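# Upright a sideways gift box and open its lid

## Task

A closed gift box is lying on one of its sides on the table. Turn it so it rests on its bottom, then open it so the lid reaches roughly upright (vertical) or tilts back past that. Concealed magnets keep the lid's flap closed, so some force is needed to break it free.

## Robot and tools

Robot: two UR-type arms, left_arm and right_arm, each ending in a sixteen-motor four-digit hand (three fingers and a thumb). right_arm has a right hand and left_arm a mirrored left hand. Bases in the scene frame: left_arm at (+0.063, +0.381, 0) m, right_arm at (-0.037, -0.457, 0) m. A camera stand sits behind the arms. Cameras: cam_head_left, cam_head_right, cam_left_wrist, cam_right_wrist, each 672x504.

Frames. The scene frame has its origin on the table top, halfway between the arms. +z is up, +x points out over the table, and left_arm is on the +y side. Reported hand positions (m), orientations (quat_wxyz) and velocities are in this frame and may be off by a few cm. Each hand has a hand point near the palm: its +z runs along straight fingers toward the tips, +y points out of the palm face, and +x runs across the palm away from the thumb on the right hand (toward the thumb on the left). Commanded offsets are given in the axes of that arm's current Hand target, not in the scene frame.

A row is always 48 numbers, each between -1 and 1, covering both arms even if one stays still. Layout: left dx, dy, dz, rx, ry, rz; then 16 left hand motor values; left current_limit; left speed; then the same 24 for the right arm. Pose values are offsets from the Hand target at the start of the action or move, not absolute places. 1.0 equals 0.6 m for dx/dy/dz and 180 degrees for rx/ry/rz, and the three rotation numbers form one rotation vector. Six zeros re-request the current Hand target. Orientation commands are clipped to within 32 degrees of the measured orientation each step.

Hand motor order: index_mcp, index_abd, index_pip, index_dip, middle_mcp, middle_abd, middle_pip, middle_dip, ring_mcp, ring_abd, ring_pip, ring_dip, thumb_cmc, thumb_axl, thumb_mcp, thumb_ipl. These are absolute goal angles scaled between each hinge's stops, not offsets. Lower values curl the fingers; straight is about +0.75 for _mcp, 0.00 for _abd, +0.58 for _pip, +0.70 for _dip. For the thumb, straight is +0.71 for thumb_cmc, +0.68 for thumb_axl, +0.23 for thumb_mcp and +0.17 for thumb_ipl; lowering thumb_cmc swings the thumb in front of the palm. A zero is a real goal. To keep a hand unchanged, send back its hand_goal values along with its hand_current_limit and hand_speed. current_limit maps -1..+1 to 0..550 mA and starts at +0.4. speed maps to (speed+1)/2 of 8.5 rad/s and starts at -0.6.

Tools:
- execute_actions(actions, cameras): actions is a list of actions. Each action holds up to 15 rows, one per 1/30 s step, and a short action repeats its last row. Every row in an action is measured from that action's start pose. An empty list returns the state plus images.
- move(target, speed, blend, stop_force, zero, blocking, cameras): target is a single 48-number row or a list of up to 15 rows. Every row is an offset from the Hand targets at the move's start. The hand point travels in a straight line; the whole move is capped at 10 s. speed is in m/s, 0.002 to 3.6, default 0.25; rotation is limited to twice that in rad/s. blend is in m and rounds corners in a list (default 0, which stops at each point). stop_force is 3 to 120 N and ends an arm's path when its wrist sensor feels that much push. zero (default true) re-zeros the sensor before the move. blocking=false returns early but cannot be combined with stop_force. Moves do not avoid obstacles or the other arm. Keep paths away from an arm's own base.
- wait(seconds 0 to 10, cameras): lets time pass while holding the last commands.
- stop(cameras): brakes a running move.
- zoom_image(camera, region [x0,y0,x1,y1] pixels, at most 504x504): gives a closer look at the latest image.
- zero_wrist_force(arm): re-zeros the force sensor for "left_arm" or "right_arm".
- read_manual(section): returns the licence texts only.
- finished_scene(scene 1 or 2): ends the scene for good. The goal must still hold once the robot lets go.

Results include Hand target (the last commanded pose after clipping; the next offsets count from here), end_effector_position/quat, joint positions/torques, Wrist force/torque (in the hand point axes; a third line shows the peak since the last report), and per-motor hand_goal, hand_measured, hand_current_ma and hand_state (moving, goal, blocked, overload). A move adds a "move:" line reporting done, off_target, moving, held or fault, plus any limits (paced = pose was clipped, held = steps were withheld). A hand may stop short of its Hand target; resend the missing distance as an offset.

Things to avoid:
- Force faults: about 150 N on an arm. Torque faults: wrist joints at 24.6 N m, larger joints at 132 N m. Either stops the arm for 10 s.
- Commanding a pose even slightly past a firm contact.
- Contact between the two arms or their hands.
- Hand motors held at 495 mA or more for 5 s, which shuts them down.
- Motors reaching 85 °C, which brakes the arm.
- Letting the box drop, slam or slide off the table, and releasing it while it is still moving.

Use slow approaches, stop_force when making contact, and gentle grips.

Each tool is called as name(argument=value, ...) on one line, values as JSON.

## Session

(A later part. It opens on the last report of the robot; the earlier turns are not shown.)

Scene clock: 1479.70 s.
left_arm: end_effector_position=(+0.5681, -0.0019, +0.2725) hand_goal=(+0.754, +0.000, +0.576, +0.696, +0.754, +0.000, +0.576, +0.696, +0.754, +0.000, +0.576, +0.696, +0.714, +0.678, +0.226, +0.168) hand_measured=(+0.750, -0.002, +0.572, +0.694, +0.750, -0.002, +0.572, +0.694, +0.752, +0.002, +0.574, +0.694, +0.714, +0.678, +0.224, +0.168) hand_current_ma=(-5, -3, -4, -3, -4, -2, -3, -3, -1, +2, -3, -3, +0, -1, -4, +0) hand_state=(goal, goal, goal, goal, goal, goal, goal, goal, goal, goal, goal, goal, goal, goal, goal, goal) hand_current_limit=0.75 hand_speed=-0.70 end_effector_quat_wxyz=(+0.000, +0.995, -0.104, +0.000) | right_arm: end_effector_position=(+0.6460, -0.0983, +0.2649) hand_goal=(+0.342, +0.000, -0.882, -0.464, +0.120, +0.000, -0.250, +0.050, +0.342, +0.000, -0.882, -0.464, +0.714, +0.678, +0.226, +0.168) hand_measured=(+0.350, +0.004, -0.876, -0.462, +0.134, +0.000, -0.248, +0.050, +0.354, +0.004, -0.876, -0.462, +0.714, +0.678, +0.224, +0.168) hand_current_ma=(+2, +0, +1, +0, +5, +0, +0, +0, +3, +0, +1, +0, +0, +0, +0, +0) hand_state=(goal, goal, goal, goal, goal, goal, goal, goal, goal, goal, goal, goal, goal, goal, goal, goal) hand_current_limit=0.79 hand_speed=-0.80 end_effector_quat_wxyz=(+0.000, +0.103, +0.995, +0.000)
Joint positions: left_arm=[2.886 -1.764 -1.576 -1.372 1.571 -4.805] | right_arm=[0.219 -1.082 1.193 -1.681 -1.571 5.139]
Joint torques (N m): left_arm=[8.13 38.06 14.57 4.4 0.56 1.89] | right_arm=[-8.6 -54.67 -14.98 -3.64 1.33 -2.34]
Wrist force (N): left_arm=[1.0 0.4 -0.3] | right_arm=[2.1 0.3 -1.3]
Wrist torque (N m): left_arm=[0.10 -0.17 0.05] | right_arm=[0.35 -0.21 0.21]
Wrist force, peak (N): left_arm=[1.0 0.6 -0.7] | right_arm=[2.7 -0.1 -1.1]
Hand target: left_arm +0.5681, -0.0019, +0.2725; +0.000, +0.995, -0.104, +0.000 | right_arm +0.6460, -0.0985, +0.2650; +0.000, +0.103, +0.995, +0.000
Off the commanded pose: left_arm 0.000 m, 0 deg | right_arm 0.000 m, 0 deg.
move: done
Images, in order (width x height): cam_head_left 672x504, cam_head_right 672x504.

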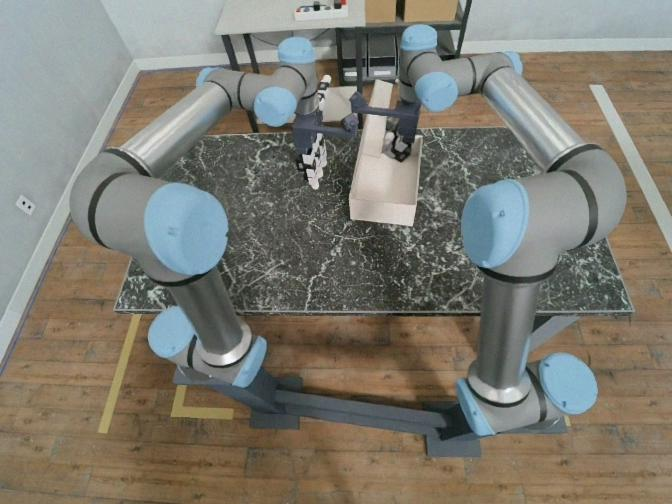

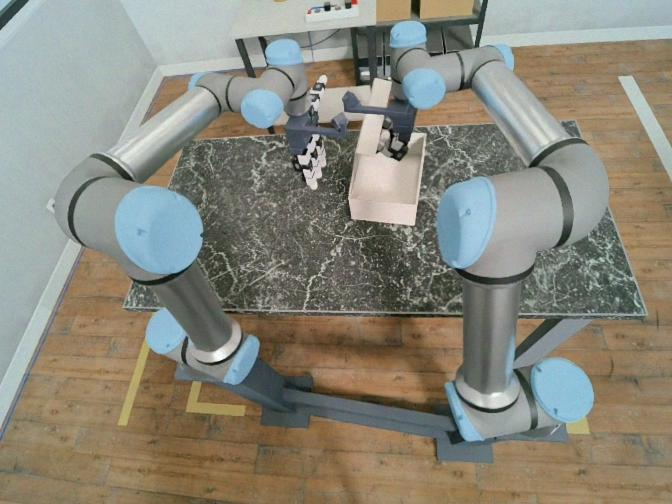

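move(target=[0,0,0,0,0,0,0.754,0,0.576,0.696,0.754,0,0.576,0.696,0.754,0,0.576,0.696,0.714,0.678,0.226,0.168,0.75,-0.7,0,0.05,0,0,0,0,0.342,0,-0.883,-0.464,0.12,0,-0.25,0.05,0.342,0,-0.883,-0.464,0.714,0.678,0.226,0.168,0.79,-0.8], speed=0.04, stop_force=4, cameras=["cam_head_left","cam_head_right"])

zoom_image(camera="cam_head_right", region=[320, 60, 500, 240])

zoom_image(camera="cam_head_left", region=[320, 60, 500, 240])

Scene clock: 1510.77 s.
left_arm: end_effector_position=(+0.5681, -0.0019, +0.2725) hand_goal=(+0.754, +0.000, +0.576, +0.696, +0.754, +0.000, +0.576, +0.696, +0.754, +0.000, +0.576, +0.696, +0.714, +0.678, +0.226, +0.168) hand_measured=(+0.750, -0.002, +0.572, +0.694, +0.750, -0.002, +0.572, +0.694, +0.752, +0.002, +0.574, +0.694, +0.714, +0.678, +0.224, +0.168) hand_current_ma=(-5, -3, -4, -3, -4, -2, -3, -3, -1, +2, -3, -3, +0, -1, -4, +0) hand_state=(goal, goal, goal, goal, goal, goal, goal, goal, goal, goal, goal, goal, goal, goal, goal, goal) hand_current_limit=0.75 hand_speed=-0.70 end_effector_quat_wxyz=(+0.000, +0.995, -0.104, +0.000) | right_arm: end_effector_position=(+0.6522, -0.0691, +0.2650) hand_goal=(+0.342, +0.000, -0.882, -0.464, +0.120, +0.000, -0.250, +0.050, +0.342, +0.000, -0.882, -0.464, +0.714, +0.678, +0.226, +0.168) hand_measured=(+0.350, +0.004, -0.876, -0.462, +0.128, +0.000, -0.248, +0.050, +0.354, +0.004, -0.876, -0.462, +0.714, +0.678, +0.224, +0.168) hand_current_ma=(+2, +0, +1, +0, +2, +0, +0, +0, +3, +0, +1, +0, +0, +0, +0, +0) hand_state=(goal, goal, goal, goal, goal, goal, goal, goal, goal, goal, goal, goal, goal, goal, goal, goal) hand_current_limit=0.79 hand_speed=-0.80 end_effector_quat_wxyz=(+0.000, +0.103, +0.995, +0.000)
Joint positions: left_arm=[2.886 -1.764 -1.576 -1.372 1.571 -4.805] | right_arm=[0.257 -1.036 1.122 -1.657 -1.571 5.177]
Joint torques (N m): left_arm=[8.41 38.5 14.9 4.44 -0.35 1.86] | right_arm=[-8.96 -55.74 -14.62 -3.82 -0.86 -2.3]
Wrist force (N): left_arm=[0.9 0.6 -0.1] | right_arm=[2.7 0.0 -1.1]
Wrist torque (N m): left_arm=[0.10 -0.15 0.04] | right_arm=[0.28 -0.30 0.27]
Wrist force, peak (N): left_arm=[0.8 1.0 -0.1] | right_arm=[2.6 0.5 -1.6]
Hand target: left_arm +0.5681, -0.0019, +0.2725; +0.000, +0.995, -0.104, +0.000 | right_arm +0.6522, -0.0691, +0.2650; +0.000, +0.103, +0.995, +0.000
Off the commanded pose: left_arm 0.000 m, 0 deg | right_arm 0.000 m, 0 deg.
move: done
Images, in order (width x height): cam_head_left 672x504, cam_head_right 672x504.

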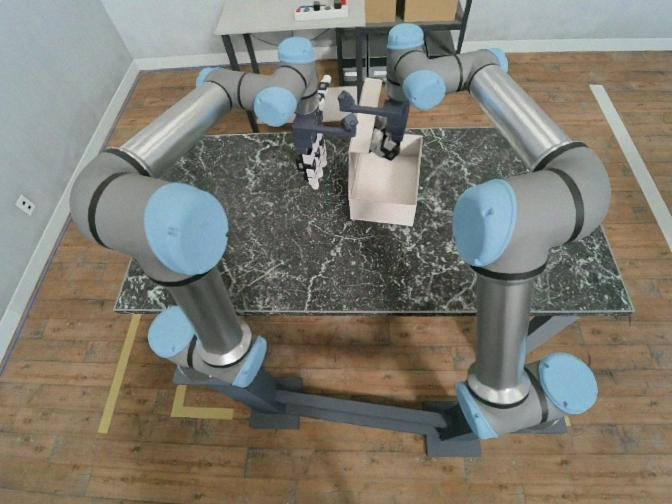

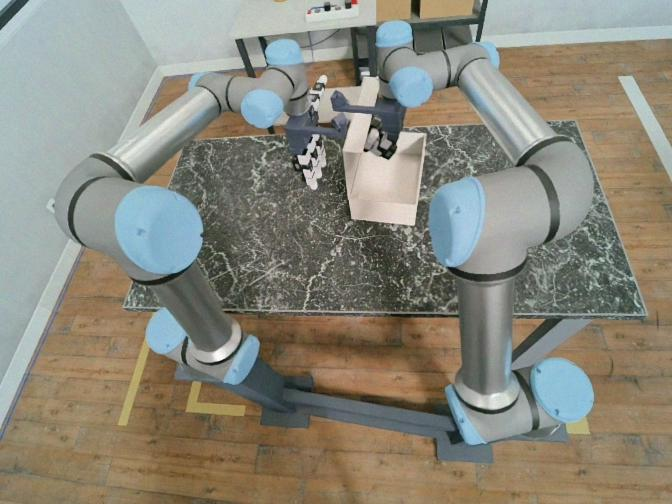

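Scaled by 2.800.

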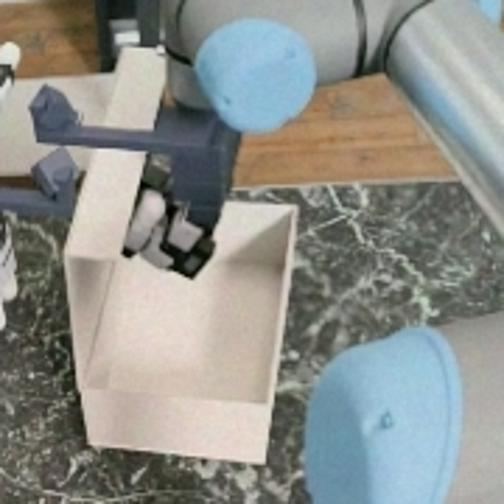

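Scaled by 2.800.

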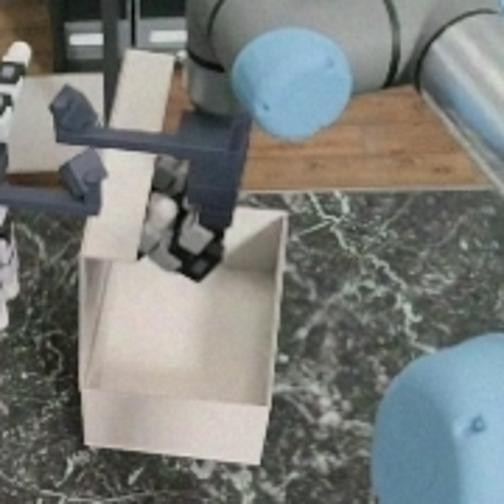

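move(target=[[0,0,0,0,0,0,0.754,0,0.576,0.696,0.754,0,0.576,0.696,0.754,0,0.576,0.696,0.714,0.678,0.226,0.168,0.75,-0.7,0,0.025,0,0,0,0,0.342,0,-0.883,-0.464,0.12,0,-0.25,0.05,0.342,0,-0.883,-0.464,0.714,0.678,0.226,0.168,0.79,-0.8],[0,0,0,0,0,0,0.754,0,0.576,0.696,0.754,0,0.576,0.696,0.754,0,0.576,0.696,0.714,0.678,0.226,0.168,0.75,-0.7,0,0.008,0,0,0,0,0.342,0,-0.883,-0.464,0.12,0,-0.25,0.05,0.342,0,-0.883,-0.464,0.714,0.678,0.226,0.168,0.79,-0.8]], speed=0.03, cameras=["cam_head_left","cam_head_right"])

zoom_image(camera="cam_head_right", region=[320, 60, 500, 240])

Scene clock: 1528.20 s.
left_arm: end_effector_position=(+0.5681, -0.0019, +0.2725) hand_goal=(+0.754, +0.000, +0.576, +0.696, +0.754, +0.000, +0.576, +0.696, +0.754, +0.000, +0.576, +0.696, +0.714, +0.678, +0.226, +0.168) hand_measured=(+0.750, -0.002, +0.572, +0.694, +0.750, -0.002, +0.572, +0.694, +0.752, +0.002, +0.574, +0.694, +0.714, +0.678, +0.224, +0.168) hand_current_ma=(-5, -3, -4, -3, -4, -2, -3, -3, -1, +2, -3, -3, +0, -1, -4, +0) hand_state=(goal, goal, goal, goal, goal, goal, goal, goal, goal, goal, goal, goal, goal, goal, goal, goal) hand_current_limit=0.75 hand_speed=-0.70 end_effector_quat_wxyz=(+0.000, +0.995, -0.104, +0.000) | right_arm: end_effector_position=(+0.6532, -0.0646, +0.2650) hand_goal=(+0.342, +0.000, -0.882, -0.464, +0.120, +0.000, -0.250, +0.050, +0.342, +0.000, -0.882, -0.464, +0.714, +0.678, +0.226, +0.168) hand_measured=(+0.350, +0.004, -0.876, -0.462, +0.128, +0.000, -0.248, +0.050, +0.354, +0.004, -0.876, -0.462, +0.714, +0.678, +0.224, +0.168) hand_current_ma=(+2, +0, +1, +0, +2, +0, +0, +0, +3, +0, +1, +0, +0, +0, +0, +0) hand_state=(goal, goal, goal, goal, goal, goal, goal, goal, goal, goal, goal, goal, goal, goal, goal, goal) hand_current_limit=0.79 hand_speed=-0.80 end_effector_quat_wxyz=(+0.000, +0.103, +0.995, +0.000)
Joint positions: left_arm=[2.886 -1.764 -1.576 -1.372 1.571 -4.805] | right_arm=[0.263 -1.029 1.11 -1.653 -1.571 5.183]
Joint torques (N m): left_arm=[8.07 37.76 15.31 4.44 -1.13 1.7] | right_arm=[10.59 -37.92 -32.14 -1.57 -1.13 1.52]
Wrist force (N): left_arm=[0.7 0.8 -0.1] | right_arm=[2.3 0.2 -1.1]
Wrist torque (N m): left_arm=[0.14 -0.12 0.02] | right_arm=[0.30 -0.25 0.35]
Wrist force, peak (N): left_arm=[0.9 0.7 -0.6] | right_arm=[2.7 0.1 -1.3]
Hand target: left_arm +0.5681, -0.0019, +0.2725; +0.000, +0.995, -0.104, +0.000 | right_arm +0.6532, -0.0644, +0.2650; +0.000, +0.103, +0.995, +0.000
Off the commanded pose: left_arm 0.000 m, 0 deg | right_arm 0.000 m, 0 deg.
move: done
Images, in order (width x height): cam_head_left 672x504, cam_head_right 672x504.

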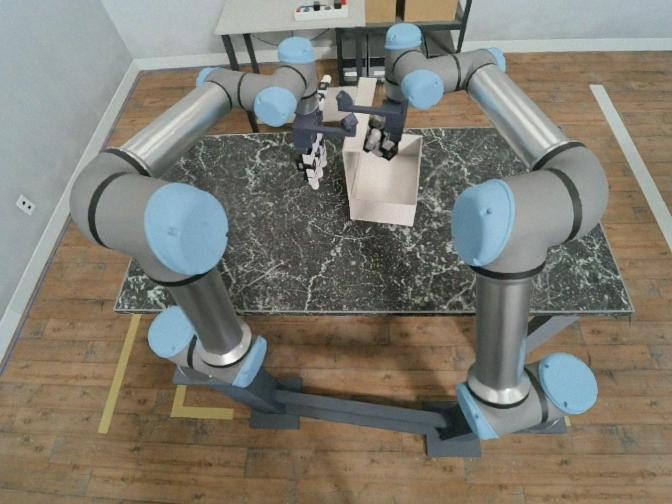

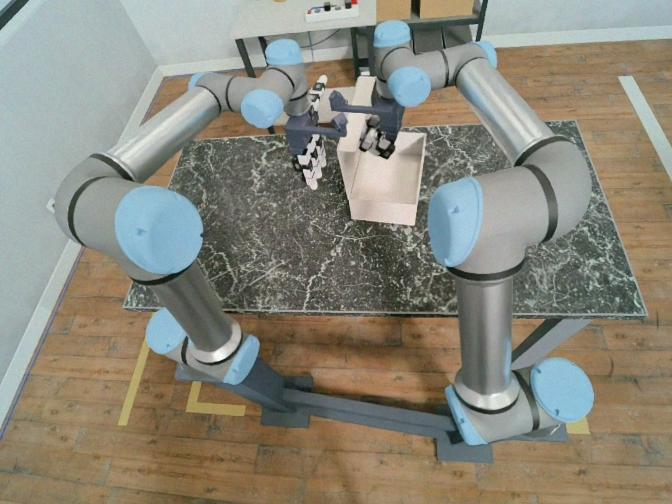

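Scaled by 2.800.

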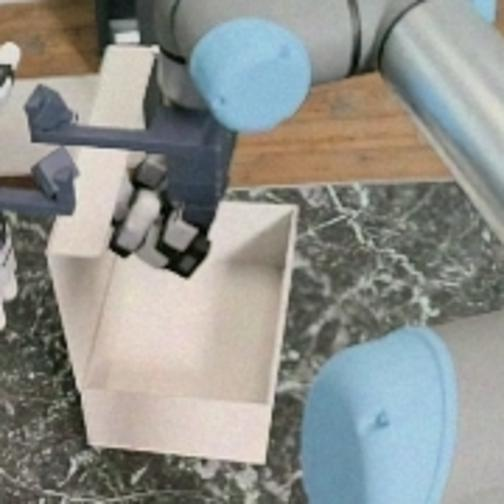

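move(target=[0,0,0,0,0,0,0.754,0,0.576,0.696,0.754,0,0.576,0.696,0.754,0,0.576,0.696,0.714,0.678,0.226,0.168,0.75,-0.7,0,-0.05,0,0,0,0,0.342,0,-0.883,-0.464,0.12,0,-0.25,0.05,0.342,0,-0.883,-0.464,0.714,0.678,0.226,0.168,0.5,-0.8], speed=0.03, cameras=["cam_head_left","cam_head_right"])

zoom_image(camera="cam_head_right", region=[320, 60, 500, 240])

zoom_image(camera="cam_head_left", region=[320, 60, 500, 240])

Scene clock: 1540.20 s.
left_arm: end_effector_position=(+0.5681, -0.0019, +0.2725) hand_goal=(+0.754, +0.000, +0.576, +0.696, +0.754, +0.000, +0.576, +0.696, +0.754, +0.000, +0.576, +0.696, +0.714, +0.678, +0.226, +0.168) hand_measured=(+0.750, -0.002, +0.572, +0.694, +0.750, -0.002, +0.572, +0.694, +0.752, +0.002, +0.574, +0.694, +0.714, +0.678, +0.224, +0.168) hand_current_ma=(-5, -3, -4, -3, -4, -2, -3, -3, -1, +2, -3, -3, +0, -1, -4, +0) hand_state=(goal, goal, goal, goal, goal, goal, goal, goal, goal, goal, goal, goal, goal, goal, goal, goal) hand_current_limit=0.75 hand_speed=-0.70 end_effector_quat_wxyz=(+0.000, +0.995, -0.104, +0.000) | right_arm: end_effector_position=(+0.6470, -0.0939, +0.2650) hand_goal=(+0.342, +0.000, -0.882, -0.464, +0.120, +0.000, -0.250, +0.050, +0.342, +0.000, -0.882, -0.464, +0.714, +0.678, +0.226, +0.168) hand_measured=(+0.350, +0.004, -0.876, -0.462, +0.128, +0.000, -0.248, +0.050, +0.354, +0.004, -0.876, -0.462, +0.714, +0.678, +0.224, +0.168) hand_current_ma=(+2, +0, +1, +0, +2, +0, +0, +0, +3, +0, +1, +0, +0, +0, +0, +0) hand_state=(goal, goal, goal, goal, goal, goal, goal, goal, goal, goal, goal, goal, goal, goal, goal, goal) hand_current_limit=0.50 hand_speed=-0.80 end_effector_quat_wxyz=(+0.000, +0.103, +0.995, +0.000)
Joint positions: left_arm=[2.886 -1.764 -1.576 -1.372 1.571 -4.805] | right_arm=[0.225 -1.076 1.183 -1.678 -1.571 5.144]
Joint torques (N m): left_arm=[8.45 37.18 15.6 4.35 -1.37 1.53] | right_arm=[9.88 -35.75 -31.69 -1.72 -1.02 1.66]
Wrist force (N): left_arm=[0.5 0.6 0.0] | right_arm=[2.2 0.3 -1.1]
Wrist torque (N m): left_arm=[0.09 -0.10 0.01] | right_arm=[0.32 -0.23 0.34]
Wrist force, peak (N): left_arm=[0.9 0.9 -0.1] | right_arm=[2.8 0.2 -1.3]
Hand target: left_arm +0.5681, -0.0019, +0.2725; +0.000, +0.995, -0.104, +0.000 | right_arm +0.6470, -0.0938, +0.2650; +0.000, +0.103, +0.995, +0.000
Off the commanded pose: left_arm 0.000 m, 0 deg | right_arm 0.000 m, 0 deg.
move: done
Images, in order (width x height): cam_head_left 672x504, cam_head_right 672x504.

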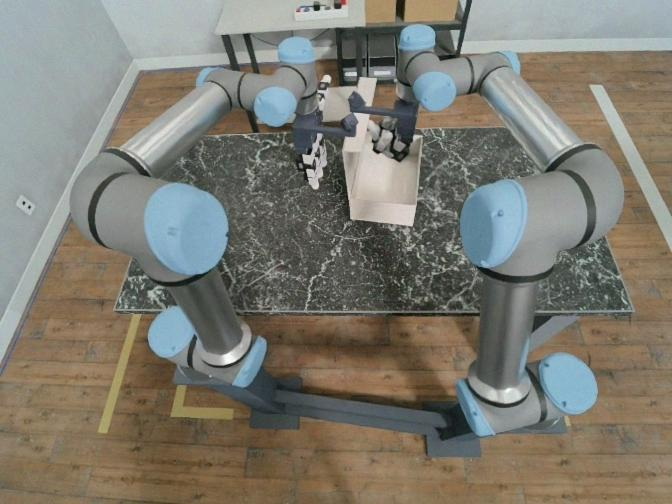

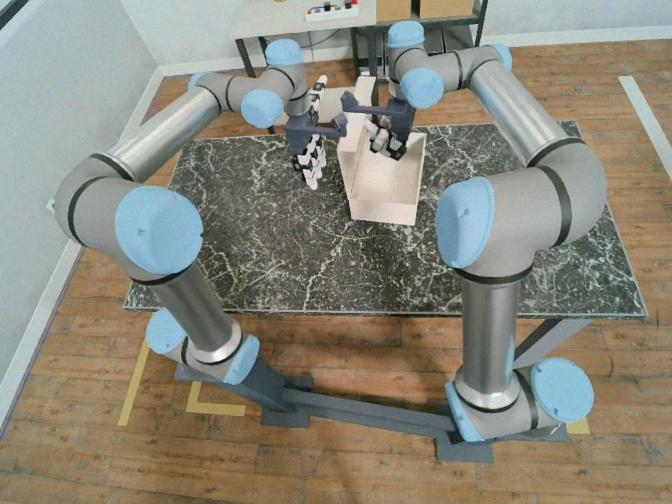

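Scaled by 2.800.

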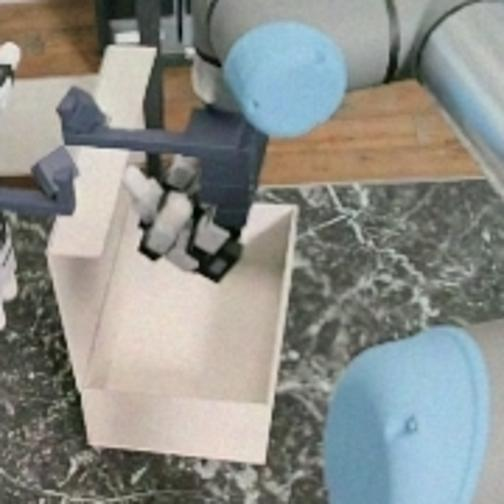

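Scaled by 2.800.

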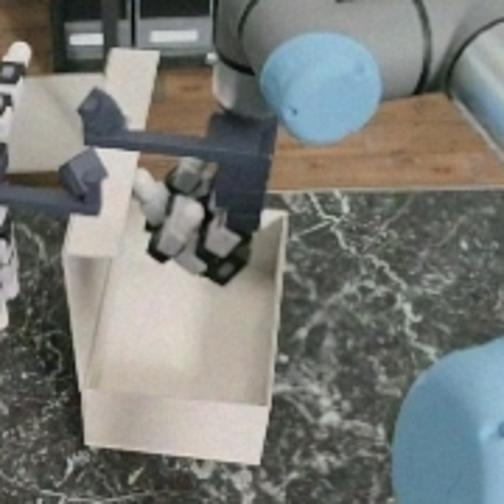

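move(target=[0,-0.2,0,0,0,0,0.754,0,0.576,0.696,0.754,0,0.576,0.696,0.754,0,0.576,0.696,0.714,0.678,0.226,0.168,0.4,-0.7,0,-0.2,0,0,0,0,0.342,0,-0.883,-0.464,0.342,0,-0.25,0.05,0.342,0,-0.883,-0.464,0.714,0.678,0.226,0.168,0.4,-0.8], speed=0.08, cameras=["cam_head_left","cam_head_right"])

zoom_image(camera="cam_head_right", region=[320, 60, 500, 240])

zoom_image(camera="cam_head_left", region=[320, 60, 500, 240])

Scene clock: 1555.33 s.
left_arm: end_effector_position=(+0.5929, +0.1155, +0.2725) hand_goal=(+0.754, +0.000, +0.576, +0.696, +0.754, +0.000, +0.576, +0.696, +0.754, +0.000, +0.576, +0.696, +0.714, +0.678, +0.226, +0.168) hand_measured=(+0.750, -0.002, +0.572, +0.694, +0.750, -0.002, +0.572, +0.694, +0.752, +0.002, +0.574, +0.694, +0.714, +0.678, +0.224, +0.168) hand_current_ma=(-4, -3, -4, -3, -4, -2, -3, -3, -1, +2, -3, -3, +0, -1, -4, +0) hand_state=(goal, goal, goal, goal, goal, goal, goal, goal, goal, goal, goal, goal, goal, goal, goal, goal) hand_current_limit=0.40 hand_speed=-0.70 end_effector_quat_wxyz=(+0.000, +0.995, -0.104, +0.000) | right_arm: end_effector_position=(+0.6224, -0.2113, +0.2650) hand_goal=(+0.342, +0.000, -0.882, -0.464, +0.342, +0.000, -0.250, +0.050, +0.342, +0.000, -0.882, -0.464, +0.714, +0.678, +0.226, +0.168) hand_measured=(+0.350, +0.004, -0.876, -0.462, +0.344, +0.000, -0.248, +0.050, +0.354, +0.004, -0.876, -0.462, +0.714, +0.678, +0.224, +0.168) hand_current_ma=(+2, +0, +1, +0, +0, +0, +0, +0, +3, +0, +1, +0, +0, +0, +0, +0) hand_state=(goal, goal, goal, goal, goal, goal, goal, goal, goal, goal, goal, goal, goal, goal, goal, goal) hand_current_limit=0.40 hand_speed=-0.80 end_effector_quat_wxyz=(+0.000, +0.103, +0.995, +0.000)
Joint positions: left_arm=[3.103 -1.701 -1.65 -1.361 1.571 -4.587] | right_arm=[0.054 -1.23 1.406 -1.746 -1.571 4.973]
Joint torques (N m): left_arm=[-9.48 21.02 26.68 3.98 -0.52 -1.81] | right_arm=[10.75 -28.51 -31.82 -1.22 0.6 2.17]
Wrist force (N): left_arm=[0.5 1.1 -0.2] | right_arm=[2.5 0.3 -1.5]
Wrist torque (N m): left_arm=[0.19 -0.11 0.11] | right_arm=[0.38 -0.31 0.23]
Wrist force, peak (N): left_arm=[0.6 1.7 -0.1] | right_arm=[2.8 0.3 -1.5]
Hand target: left_arm +0.5929, +0.1155, +0.2725; +0.000, +0.995, -0.104, +0.000 | right_arm +0.6224, -0.2112, +0.2650; +0.000, +0.103, +0.995, +0.000
Off the commanded pose: left_arm 0.000 m, 0 deg | right_arm 0.000 m, 0 deg.
move: done
Images, in order (width x height): cam_head_left 672x504, cam_head_right 672x504.

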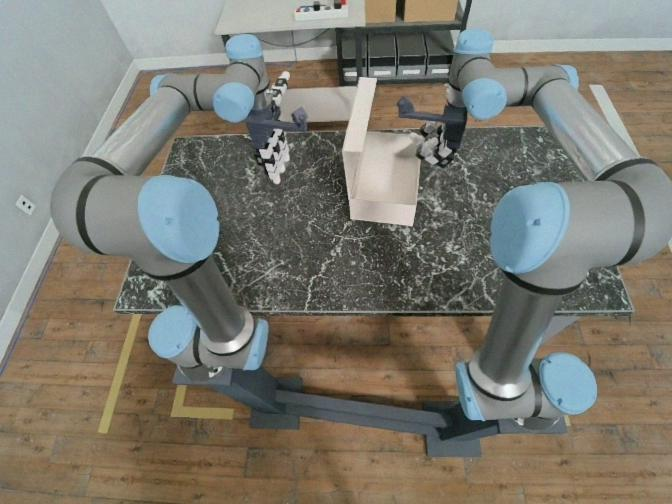

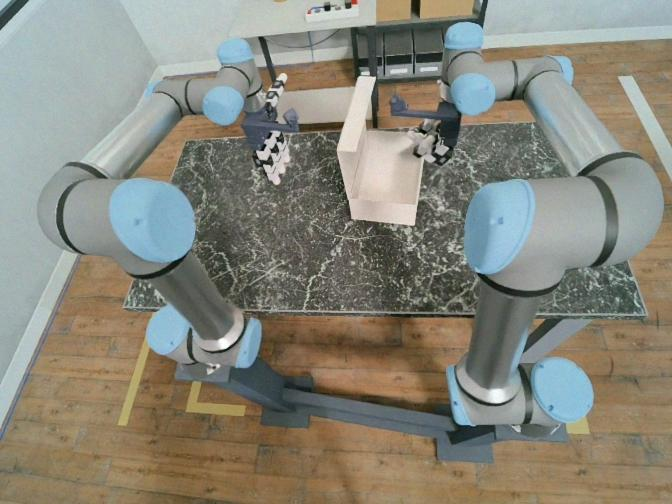

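Scaled by 2.800.

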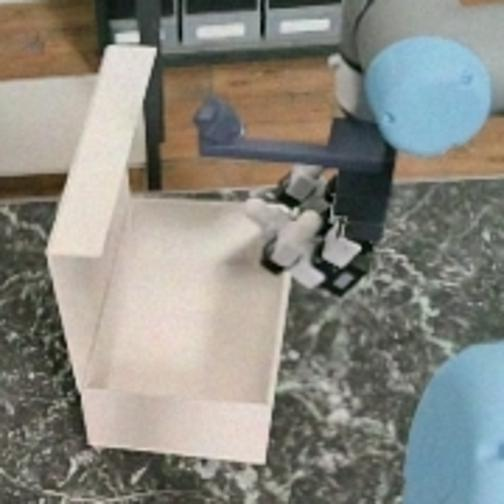

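Scaled by 2.800.

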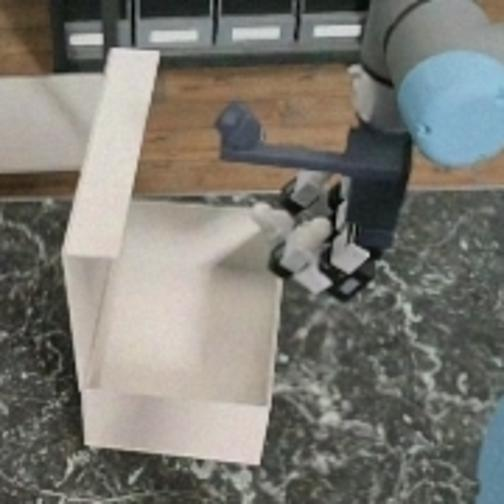

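finished_scene(scene=1)

The scene is finished: the task was done.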